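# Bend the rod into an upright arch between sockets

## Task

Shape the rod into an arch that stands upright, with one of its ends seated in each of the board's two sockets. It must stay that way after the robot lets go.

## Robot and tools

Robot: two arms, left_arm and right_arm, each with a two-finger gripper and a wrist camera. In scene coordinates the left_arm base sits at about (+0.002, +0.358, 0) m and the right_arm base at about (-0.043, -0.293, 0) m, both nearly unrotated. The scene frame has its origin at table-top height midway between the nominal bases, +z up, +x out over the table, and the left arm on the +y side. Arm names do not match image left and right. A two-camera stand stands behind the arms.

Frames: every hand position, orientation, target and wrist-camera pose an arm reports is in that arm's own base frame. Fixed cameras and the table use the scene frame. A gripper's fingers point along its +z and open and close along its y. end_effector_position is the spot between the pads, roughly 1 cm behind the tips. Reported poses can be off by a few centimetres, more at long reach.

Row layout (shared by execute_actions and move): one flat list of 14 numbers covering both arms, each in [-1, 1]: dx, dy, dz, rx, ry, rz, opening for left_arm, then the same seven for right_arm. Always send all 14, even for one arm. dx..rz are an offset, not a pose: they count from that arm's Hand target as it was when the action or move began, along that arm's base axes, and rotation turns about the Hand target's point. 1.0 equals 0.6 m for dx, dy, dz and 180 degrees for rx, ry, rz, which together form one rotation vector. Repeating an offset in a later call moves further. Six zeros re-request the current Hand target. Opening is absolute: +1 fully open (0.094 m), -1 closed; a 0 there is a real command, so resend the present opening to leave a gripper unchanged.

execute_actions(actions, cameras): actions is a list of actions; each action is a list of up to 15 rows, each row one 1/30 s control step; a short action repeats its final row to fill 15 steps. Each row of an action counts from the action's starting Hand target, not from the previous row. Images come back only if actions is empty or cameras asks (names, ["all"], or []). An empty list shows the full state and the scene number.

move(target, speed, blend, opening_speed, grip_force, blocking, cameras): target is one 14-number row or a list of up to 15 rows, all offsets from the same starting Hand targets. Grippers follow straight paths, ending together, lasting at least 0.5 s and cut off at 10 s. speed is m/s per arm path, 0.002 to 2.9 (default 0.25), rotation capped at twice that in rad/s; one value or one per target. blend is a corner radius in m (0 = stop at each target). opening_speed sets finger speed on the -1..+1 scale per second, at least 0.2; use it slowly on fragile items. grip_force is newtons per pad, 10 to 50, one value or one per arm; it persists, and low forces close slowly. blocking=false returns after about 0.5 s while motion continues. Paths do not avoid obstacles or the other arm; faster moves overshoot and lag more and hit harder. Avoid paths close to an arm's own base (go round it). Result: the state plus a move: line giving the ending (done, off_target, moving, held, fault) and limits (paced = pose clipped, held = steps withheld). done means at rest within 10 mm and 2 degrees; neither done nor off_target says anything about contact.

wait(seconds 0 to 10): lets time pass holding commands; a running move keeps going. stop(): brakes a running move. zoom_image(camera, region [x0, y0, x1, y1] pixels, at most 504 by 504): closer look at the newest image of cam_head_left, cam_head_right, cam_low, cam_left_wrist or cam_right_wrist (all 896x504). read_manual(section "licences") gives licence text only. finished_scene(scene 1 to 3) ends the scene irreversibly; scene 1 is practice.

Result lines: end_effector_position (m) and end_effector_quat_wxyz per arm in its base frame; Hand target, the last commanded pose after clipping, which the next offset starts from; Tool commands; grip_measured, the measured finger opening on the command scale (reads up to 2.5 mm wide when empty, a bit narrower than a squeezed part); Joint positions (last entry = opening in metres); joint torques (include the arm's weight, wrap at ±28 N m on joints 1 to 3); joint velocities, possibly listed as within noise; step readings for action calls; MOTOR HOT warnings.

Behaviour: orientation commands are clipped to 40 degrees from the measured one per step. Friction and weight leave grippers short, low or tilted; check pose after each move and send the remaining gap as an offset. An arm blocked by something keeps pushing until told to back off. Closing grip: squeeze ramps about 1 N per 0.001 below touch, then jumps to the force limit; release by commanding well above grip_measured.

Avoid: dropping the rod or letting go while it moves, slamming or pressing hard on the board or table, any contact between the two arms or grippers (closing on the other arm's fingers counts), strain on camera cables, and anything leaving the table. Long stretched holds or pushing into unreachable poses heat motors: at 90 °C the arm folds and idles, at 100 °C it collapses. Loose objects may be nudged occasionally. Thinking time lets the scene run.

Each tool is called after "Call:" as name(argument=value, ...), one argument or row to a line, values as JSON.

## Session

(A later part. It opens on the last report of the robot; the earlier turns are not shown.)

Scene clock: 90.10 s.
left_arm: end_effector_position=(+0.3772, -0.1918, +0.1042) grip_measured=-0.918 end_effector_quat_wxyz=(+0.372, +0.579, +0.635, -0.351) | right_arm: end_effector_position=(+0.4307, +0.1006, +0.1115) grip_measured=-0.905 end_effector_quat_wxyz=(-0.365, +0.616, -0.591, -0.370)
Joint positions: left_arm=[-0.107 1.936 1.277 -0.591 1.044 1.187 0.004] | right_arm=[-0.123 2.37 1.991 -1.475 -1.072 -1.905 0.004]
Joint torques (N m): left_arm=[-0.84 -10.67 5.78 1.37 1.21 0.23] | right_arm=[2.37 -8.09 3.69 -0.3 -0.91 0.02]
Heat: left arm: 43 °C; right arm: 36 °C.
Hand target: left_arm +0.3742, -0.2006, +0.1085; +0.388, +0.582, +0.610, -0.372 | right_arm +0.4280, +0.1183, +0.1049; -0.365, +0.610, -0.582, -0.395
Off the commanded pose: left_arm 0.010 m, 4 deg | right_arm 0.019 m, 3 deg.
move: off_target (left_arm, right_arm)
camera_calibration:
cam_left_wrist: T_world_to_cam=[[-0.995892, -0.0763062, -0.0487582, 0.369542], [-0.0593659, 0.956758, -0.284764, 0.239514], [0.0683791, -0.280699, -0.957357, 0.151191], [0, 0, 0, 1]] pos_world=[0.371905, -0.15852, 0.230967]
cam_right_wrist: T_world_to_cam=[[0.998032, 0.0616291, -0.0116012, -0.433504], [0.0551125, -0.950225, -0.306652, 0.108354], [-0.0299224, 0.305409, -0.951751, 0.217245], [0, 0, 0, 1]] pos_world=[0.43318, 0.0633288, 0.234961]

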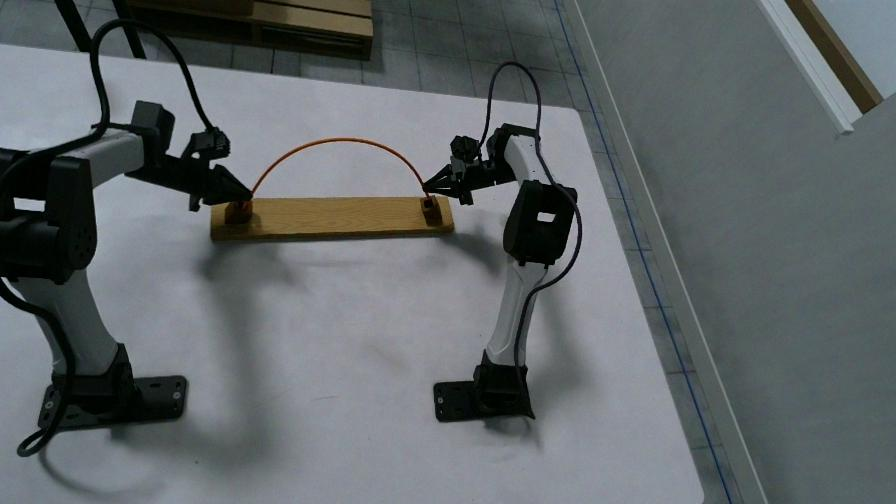

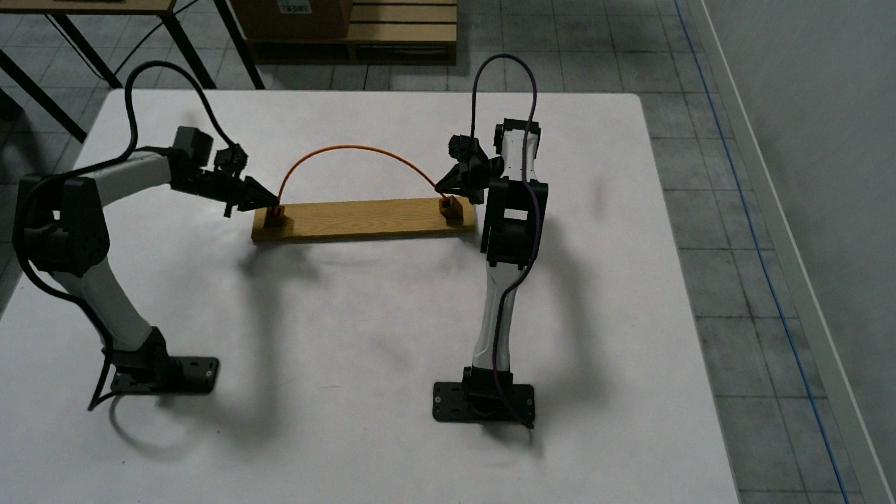

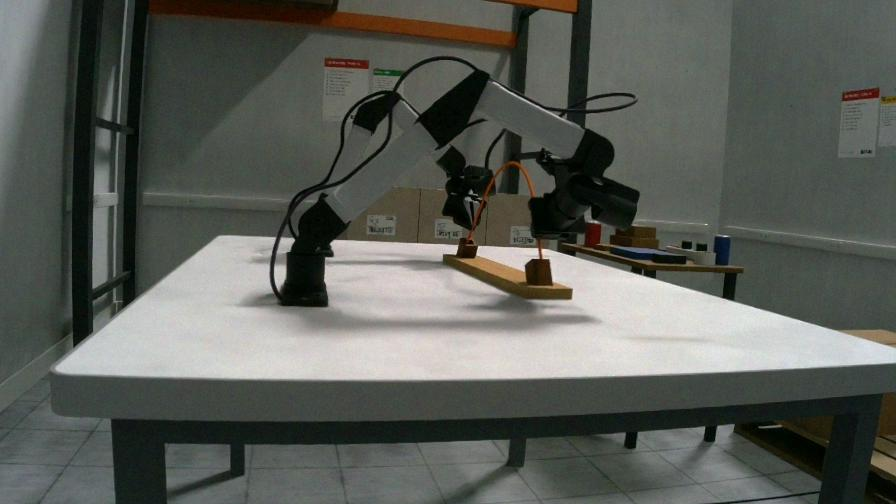

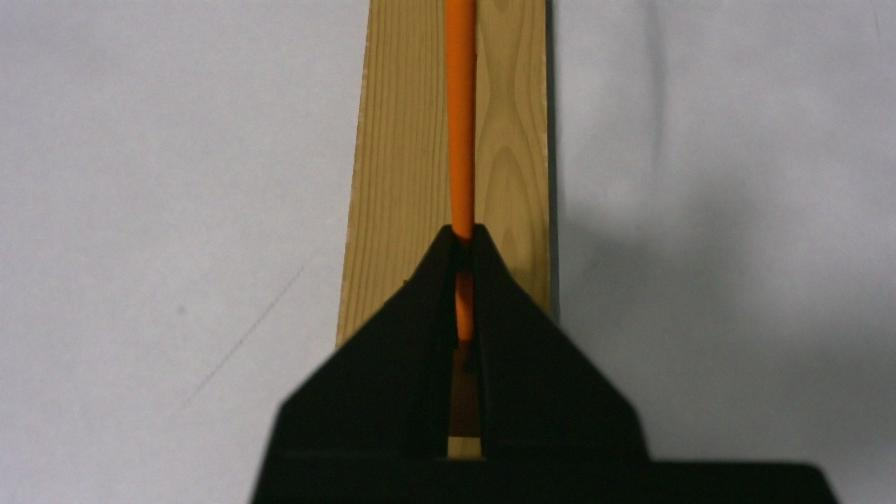

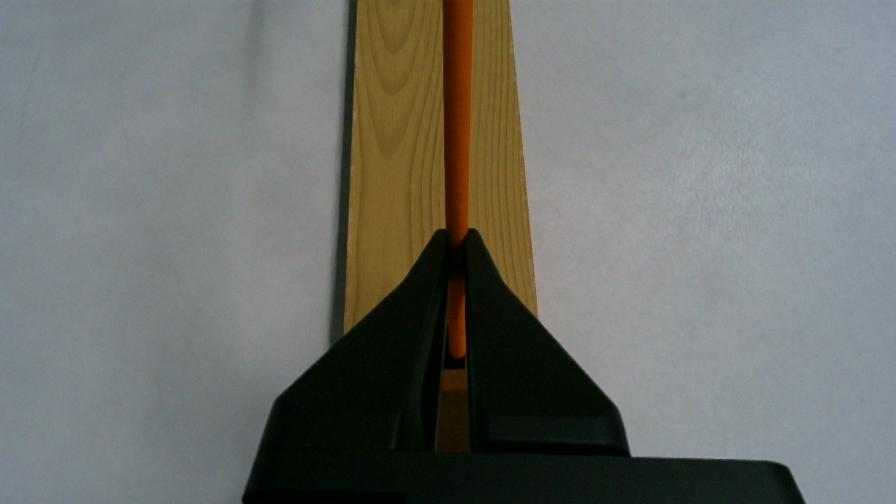

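Call:
move(
  target=[
    [0.01,0.006,-0.01,0,0,0,-1,-0.013,-0.008,-0.014,0,0,0,-1],
    [0.01,0.0125,-0.047,0,0,0,-1,-0.013,-0.03,-0.063,0,0,0,-1],
  ],
  speed=0.04,
  blend=[0.003,0],
  cameras=["all"],
)

Call:
zoom_image(
  camera="cam_head_left",
  region=[210, 165, 290, 225],
)

Call:
zoom_image(
  camera="cam_head_left",
  region=[390, 165, 470, 225],
)

Call:
zoom_image(
  camera="cam_head_right",
  region=[410, 165, 490, 225],
)

Call:
zoom_image(
  camera="cam_low",
  region=[440, 140, 580, 310],
)

Call:
zoom_image(
  camera="cam_left_wrist",
  region=[380, 200, 580, 470],
)

Call:
zoom_image(
  camera="cam_right_wrist",
  region=[360, 200, 560, 470],
)

Scene clock: 96.63 s.
left_arm: end_effector_position=(+0.3794, -0.1924, +0.0928) grip_measured=-0.918 end_effector_quat_wxyz=(+0.385, +0.575, +0.616, -0.376) | right_arm: end_effector_position=(+0.4220, +0.0929, +0.0795) grip_measured=-0.905 end_effector_quat_wxyz=(-0.363, +0.615, -0.589, -0.379)
Joint positions: left_arm=[-0.093 1.996 1.272 -0.554 1.116 1.225 0.004] | right_arm=[-0.145 2.403 1.904 -1.429 -1.072 -1.972 0.004]
Joint torques (N m): left_arm=[-0.18 -9.57 5 1.39 0.57 0.31] | right_arm=[0.66 -7.35 3.37 -0.3 -0.77 -0.2]
Heat: left arm: 42 °C; right arm: 36 °C.
Hand target: left_arm +0.3802, -0.1930, +0.0804; +0.388, +0.582, +0.610, -0.372 | right_arm +0.4202, +0.1003, +0.0671; -0.365, +0.610, -0.582, -0.395
Off the commanded pose: left_arm 0.012 m, 1 deg | right_arm 0.015 m, 2 deg.
move: off_target (left_arm, right_arm)
camera_calibration:
cam_left_wrist: T_world_to_cam=[[-0.997551, -0.0546159, -0.0436893, 0.37541], [-0.0362205, 0.937789, -0.345312, 0.230106], [0.0598308, -0.342884, -0.93747, 0.129349], [0, 0, 0, 1]] pos_world=[0.375087, -0.150935, 0.217121]
cam_right_wrist: T_world_to_cam=[[0.997218, 0.0708521, -0.0231605, -0.424321], [0.0597974, -0.945885, -0.318944, 0.0903934], [-0.0445051, 0.316672, -0.947491, 0.193637], [0, 0, 0, 1]] pos_world=[0.426353, 0.0542464, 0.202473]

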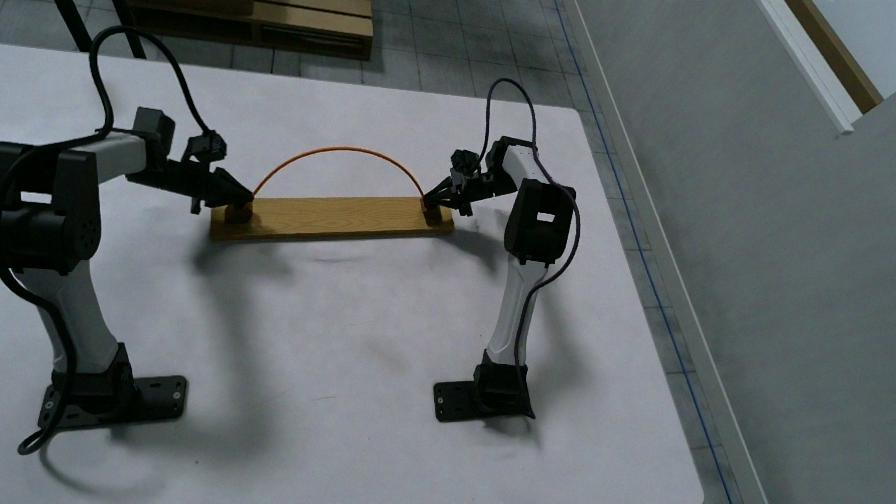

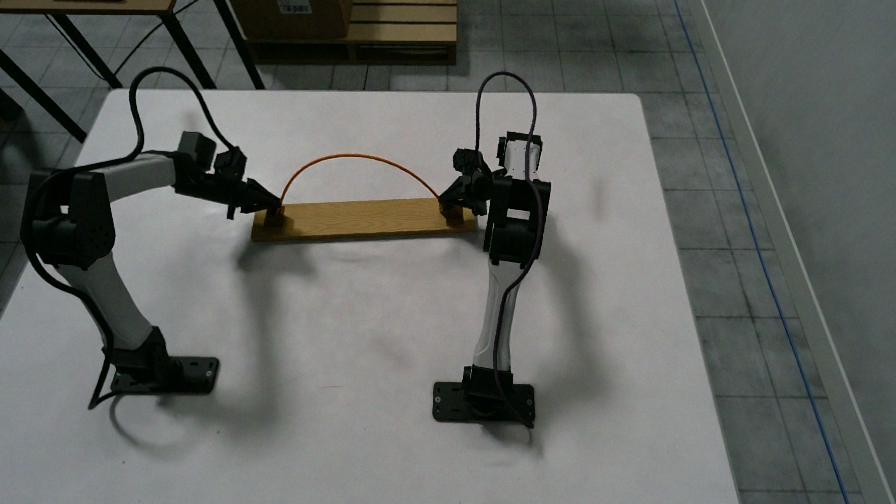

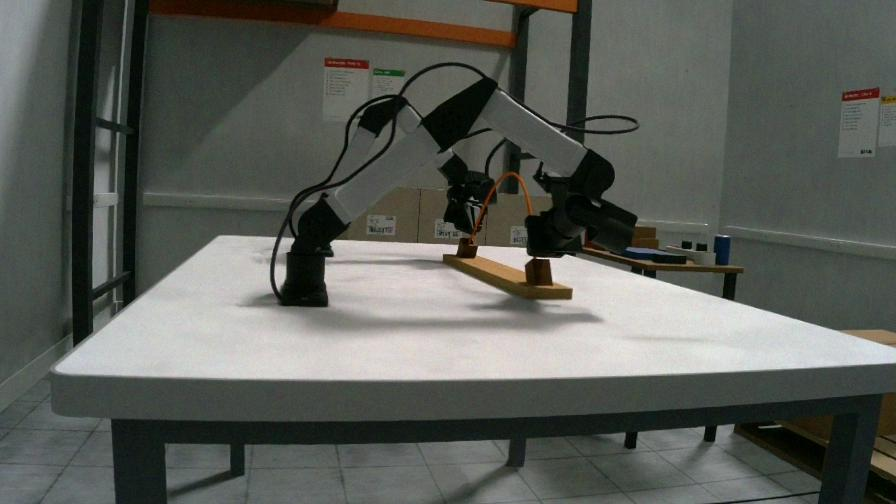

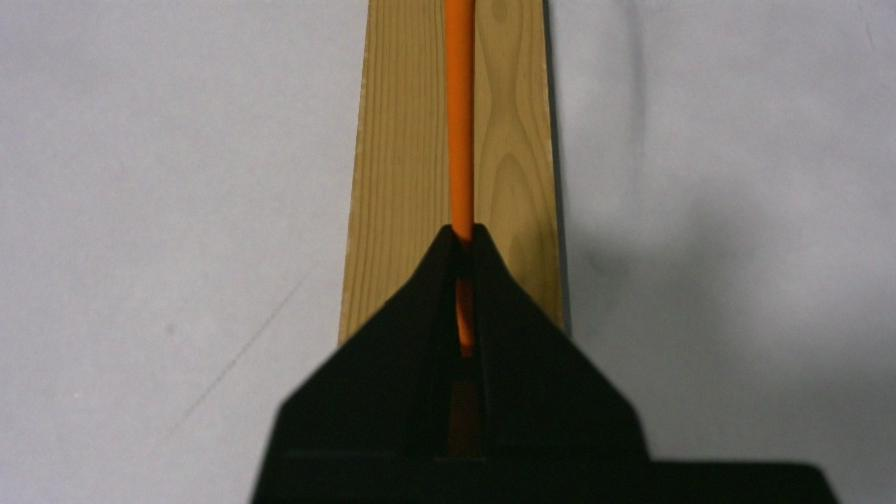

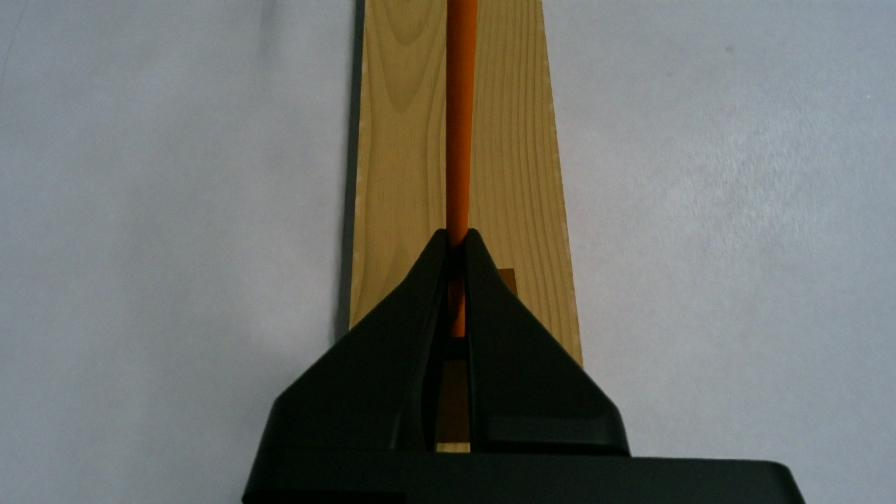

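Scaled by 6.300 from the camera's 896x504 image, which has a finer 1280x720 frame.

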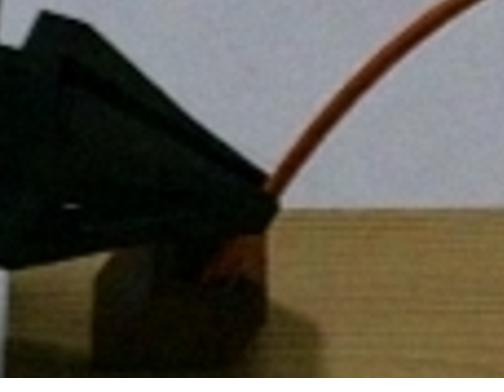

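Scaled by 6.300 from the camera's 896x504 image, which has a finer 1280x720 frame.

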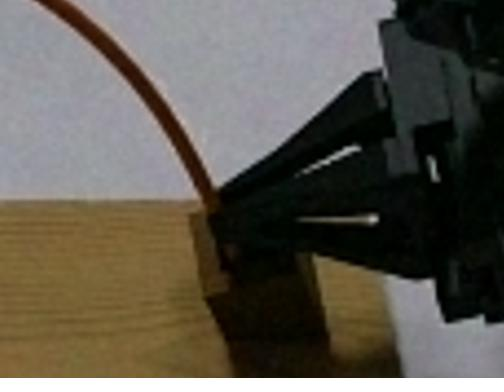

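Scaled by 6.300 from the camera's 896x504 image, which has a finer 1280x720 frame.

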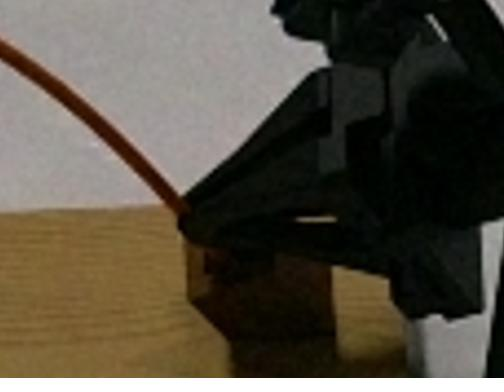

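Scaled by 2.965 from the camera's 896x504 image, which has a finer 1280x720 frame.

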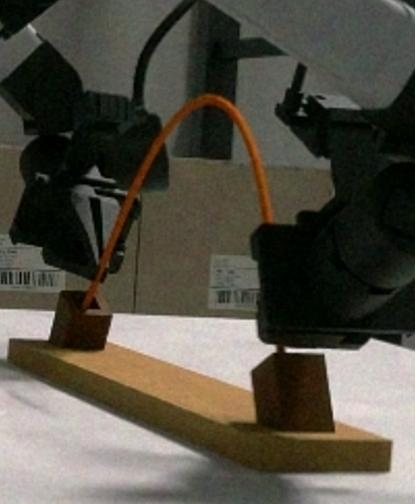

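Scaled by 1.867 from the camera's 896x504 image, which has a finer 1280x720 frame.

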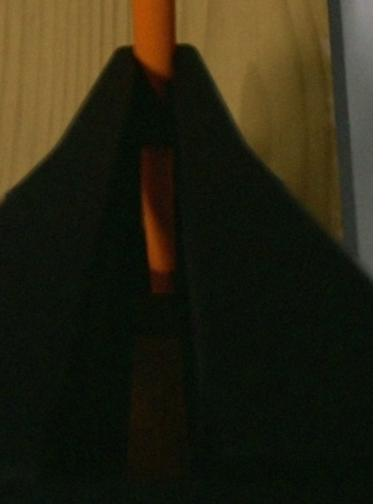

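Scaled by 1.867 from the camera's 896x504 image, which has a finer 1280x720 frame.

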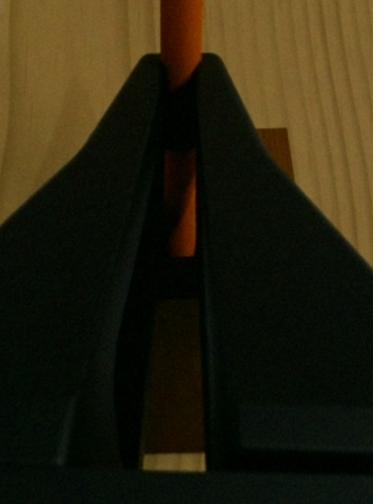

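Call:
move(
  target=[0,0.005,0.009,0,0,0,-0.5,0,0,0.008,0,0,0,-0.5],
  speed=0.03,
  opening_speed=0.4,
  cameras=["cam_left_wrist","cam_right_wrist","cam_low","cam_head_left"],
)

Scene clock: 99.93 s.
left_arm: end_effector_position=(+0.3797, -0.1915, +0.0909) grip_measured=-0.502 end_effector_quat_wxyz=(+0.388, +0.578, +0.613, -0.374) | right_arm: end_effector_position=(+0.4214, +0.0963, +0.0783) grip_measured=-0.503 end_effector_quat_wxyz=(-0.364, +0.617, -0.584, -0.381)
Joint positions: left_arm=[-0.09 2.001 1.272 -0.554 1.117 1.243 0.023] | right_arm=[-0.138 2.407 1.904 -1.429 -1.076 -1.981 0.023]
Joint torques (N m): left_arm=[0.28 -10.84 5.97 1.02 0.58 0.28] | right_arm=[0.09 -8.14 4.14 -0.46 -0.74 -0.07]
Heat: left arm: 42 °C; right arm: 36 °C.
Hand target: left_arm +0.3802, -0.1901, +0.0857; +0.388, +0.582, +0.610, -0.372 | right_arm +0.4202, +0.1002, +0.0720; -0.365, +0.610, -0.582, -0.395
Off the commanded pose: left_arm 0.005 m, 1 deg | right_arm 0.008 m, 2 deg.
move: done
camera_calibration:
cam_left_wrist: T_world_to_cam=[[-0.997295, -0.0493423, -0.054474, 0.377664], [-0.0275367, 0.938011, -0.345511, 0.225396], [0.0681455, -0.343077, -0.936832, 0.124632], [0, 0, 0, 1]] pos_world=[0.374356, -0.15003, 0.215209]
cam_right_wrist: T_world_to_cam=[[0.996554, 0.0806381, -0.0194169, -0.424889], [0.0700895, -0.943897, -0.322716, 0.0888998], [-0.0443508, 0.320243, -0.946297, 0.190881], [0, 0, 0, 1]] pos_world=[0.42566, 0.0570462, 0.20107]
Images, in order (width x height): cam_head_left 896x504, cam_low 896x504, cam_left_wrist 896x504, cam_right_wrist 896x504.

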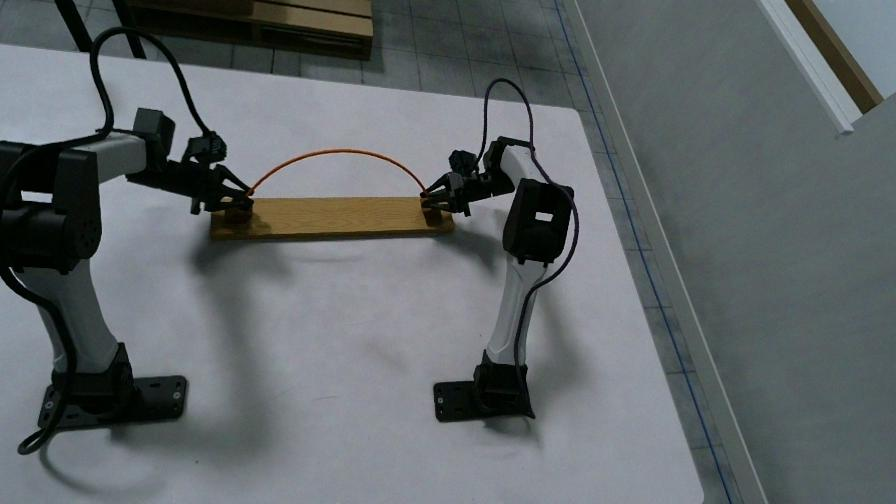

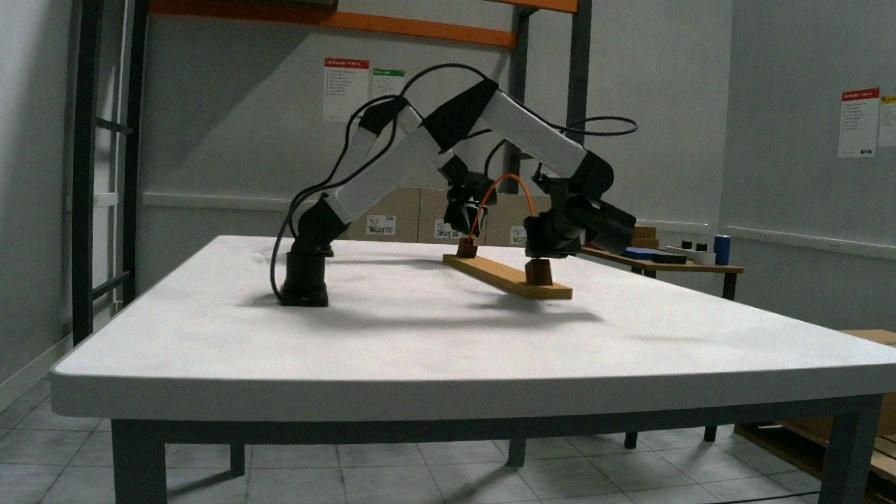

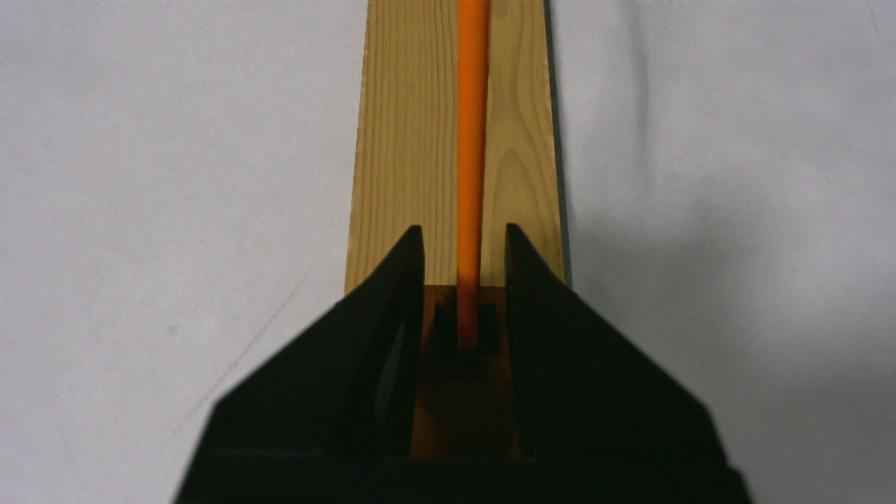

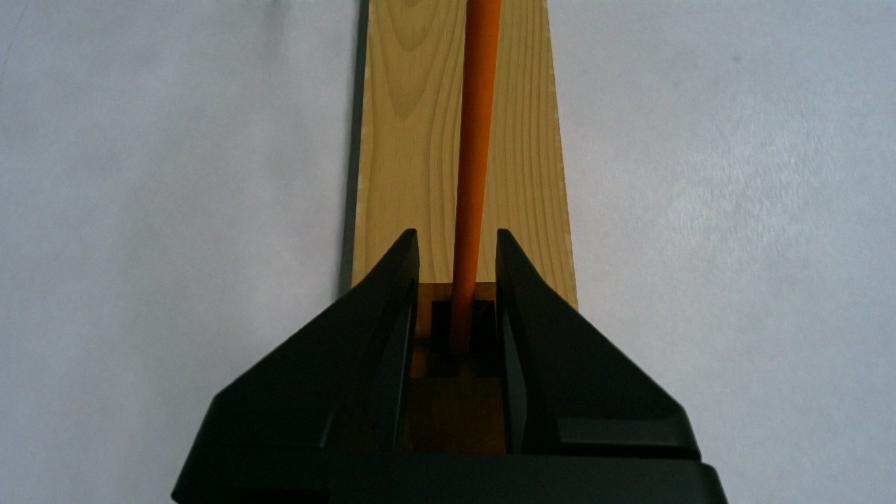

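Call:
move(
  target=[-0.006,0.12,0.07,0,0,0,-0.5,0.005,-0.12,0.07,0,0,0,-0.5],
  speed=0.1,
  cameras=["all"],
)

Call:
zoom_image(
  camera="cam_head_left",
  region=[180, 70, 480, 260],
)

Call:
zoom_image(
  camera="cam_low",
  region=[440, 140, 580, 310],
)

Scene clock: 103.83 s.
left_arm: end_effector_position=(+0.3741, -0.1185, +0.1245) grip_measured=-0.502 end_effector_quat_wxyz=(+0.384, +0.582, +0.615, -0.368) | right_arm: end_effector_position=(+0.4233, +0.0298, +0.0966) grip_measured=-0.503 end_effector_quat_wxyz=(-0.384, +0.584, -0.619, -0.359)
Joint positions: left_arm=[0.103 2.027 1.477 -1.133 1.118 1.688 0.023] | right_arm=[-0.295 2.407 1.971 -1.567 -1.056 -2.062 0.023]
Joint torques (N m): left_arm=[0.24 -10.82 7.95 -0.13 0.74 0.29] | right_arm=[-0.35 -13.24 5.29 -0.69 -0.41 0]
Heat: left arm: 42 °C; right arm: 38 °C.
Hand target: left_arm +0.3766, -0.1181, +0.1278; +0.388, +0.582, +0.610, -0.372 | right_arm +0.4232, +0.0283, +0.1140; -0.365, +0.610, -0.582, -0.395
Off the commanded pose: left_arm 0.004 m, 1 deg | right_arm 0.017 m, 7 deg.
joint sent to its limit (right arm) — joint 4 (wrist pitch), lower limit. The joint targets are off in orientation, not in position.
move: off_target (right_arm)
camera_calibration:
cam_left_wrist: T_world_to_cam=[[-0.997105, -0.0491967, -0.0579719, 0.377857], [-0.0273468, 0.943478, -0.330305, 0.167085], [0.0709451, -0.327763, -0.942092, 0.182997], [0, 0, 0, 1]] pos_world=[0.368349, -0.0790717, 0.249494]
cam_right_wrist: T_world_to_cam=[[0.999268, -0.032659, -0.0199168, -0.418891], [-0.0373195, -0.94664, -0.320126, 0.0772944], [-0.00839901, 0.320635, -0.947166, 0.214396], [0, 0, 0, 1]] pos_world=[0.42327, -0.00925352, 0.21947]

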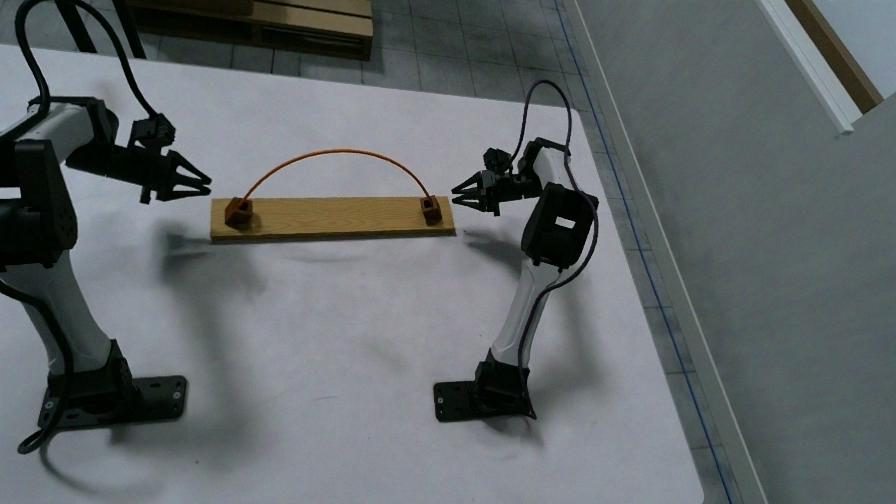

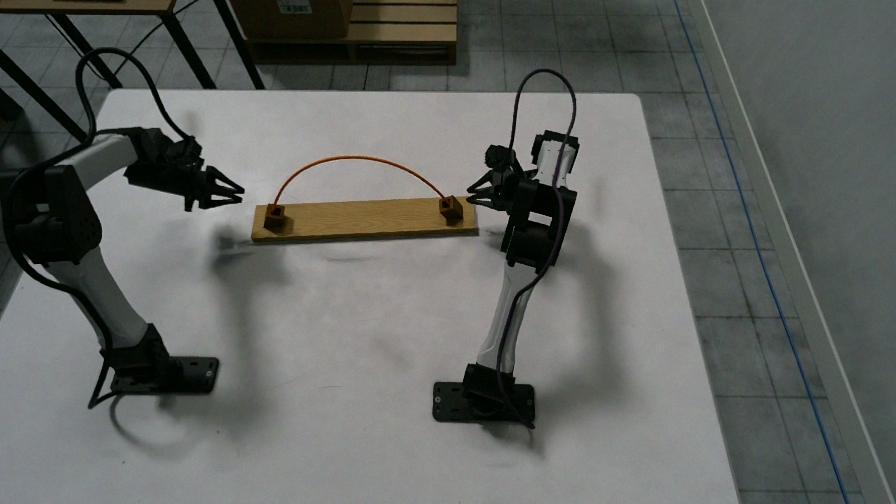

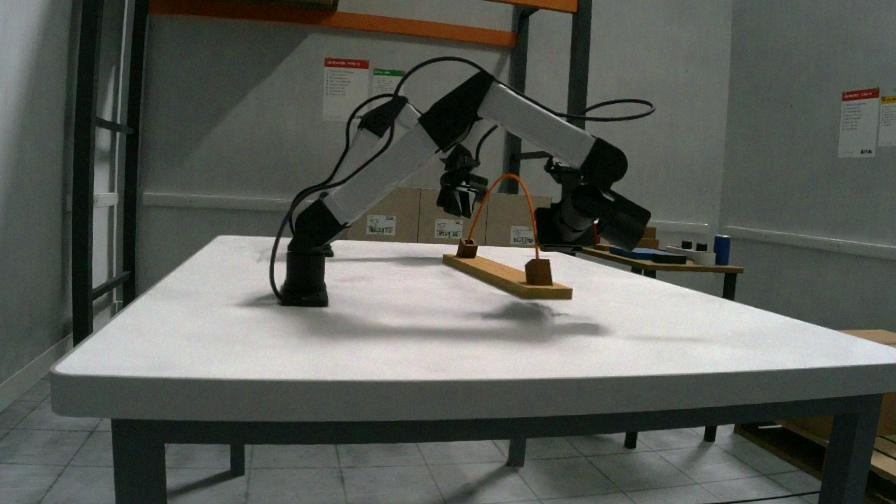

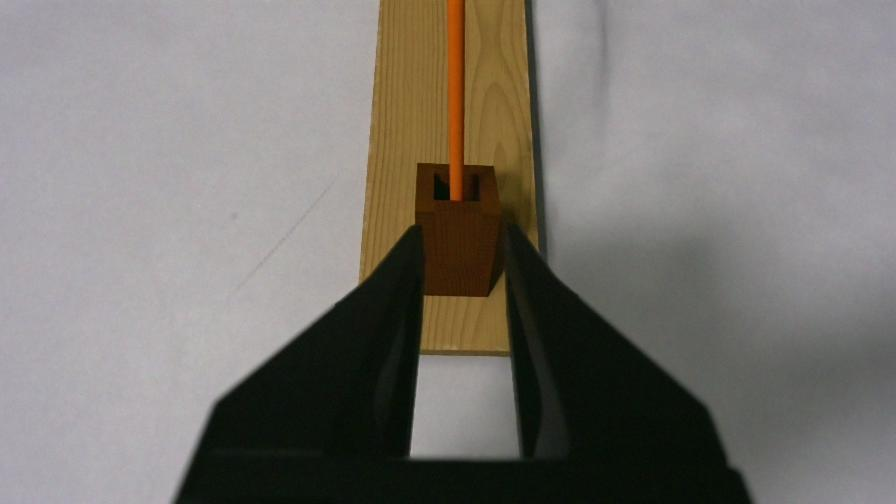

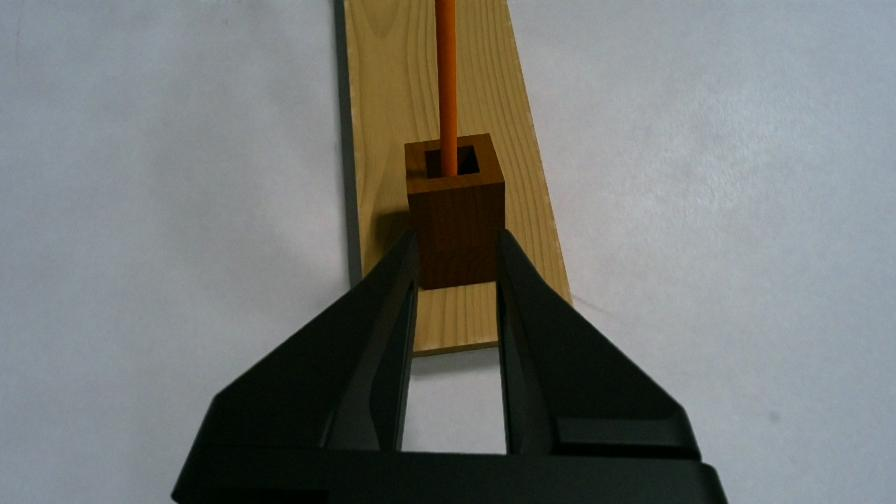

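Scaled by 1.680 from the camera's 896x504 image, which has a finer 1280x720 frame.

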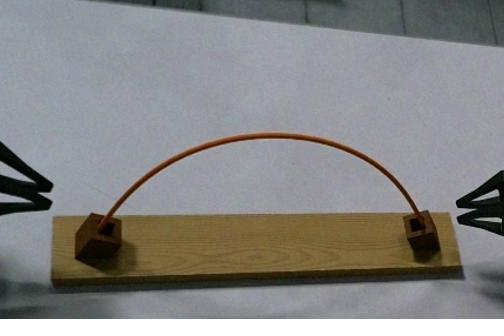

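Scaled by 2.965 from the camera's 896x504 image, which has a finer 1280x720 frame.

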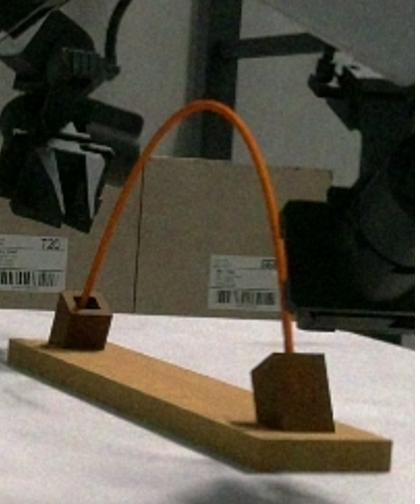

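The rod is seated in both sockets and the arch is upright.

Call:
finished_scene(
  scene=3,
)

The scene is finished: the task was done.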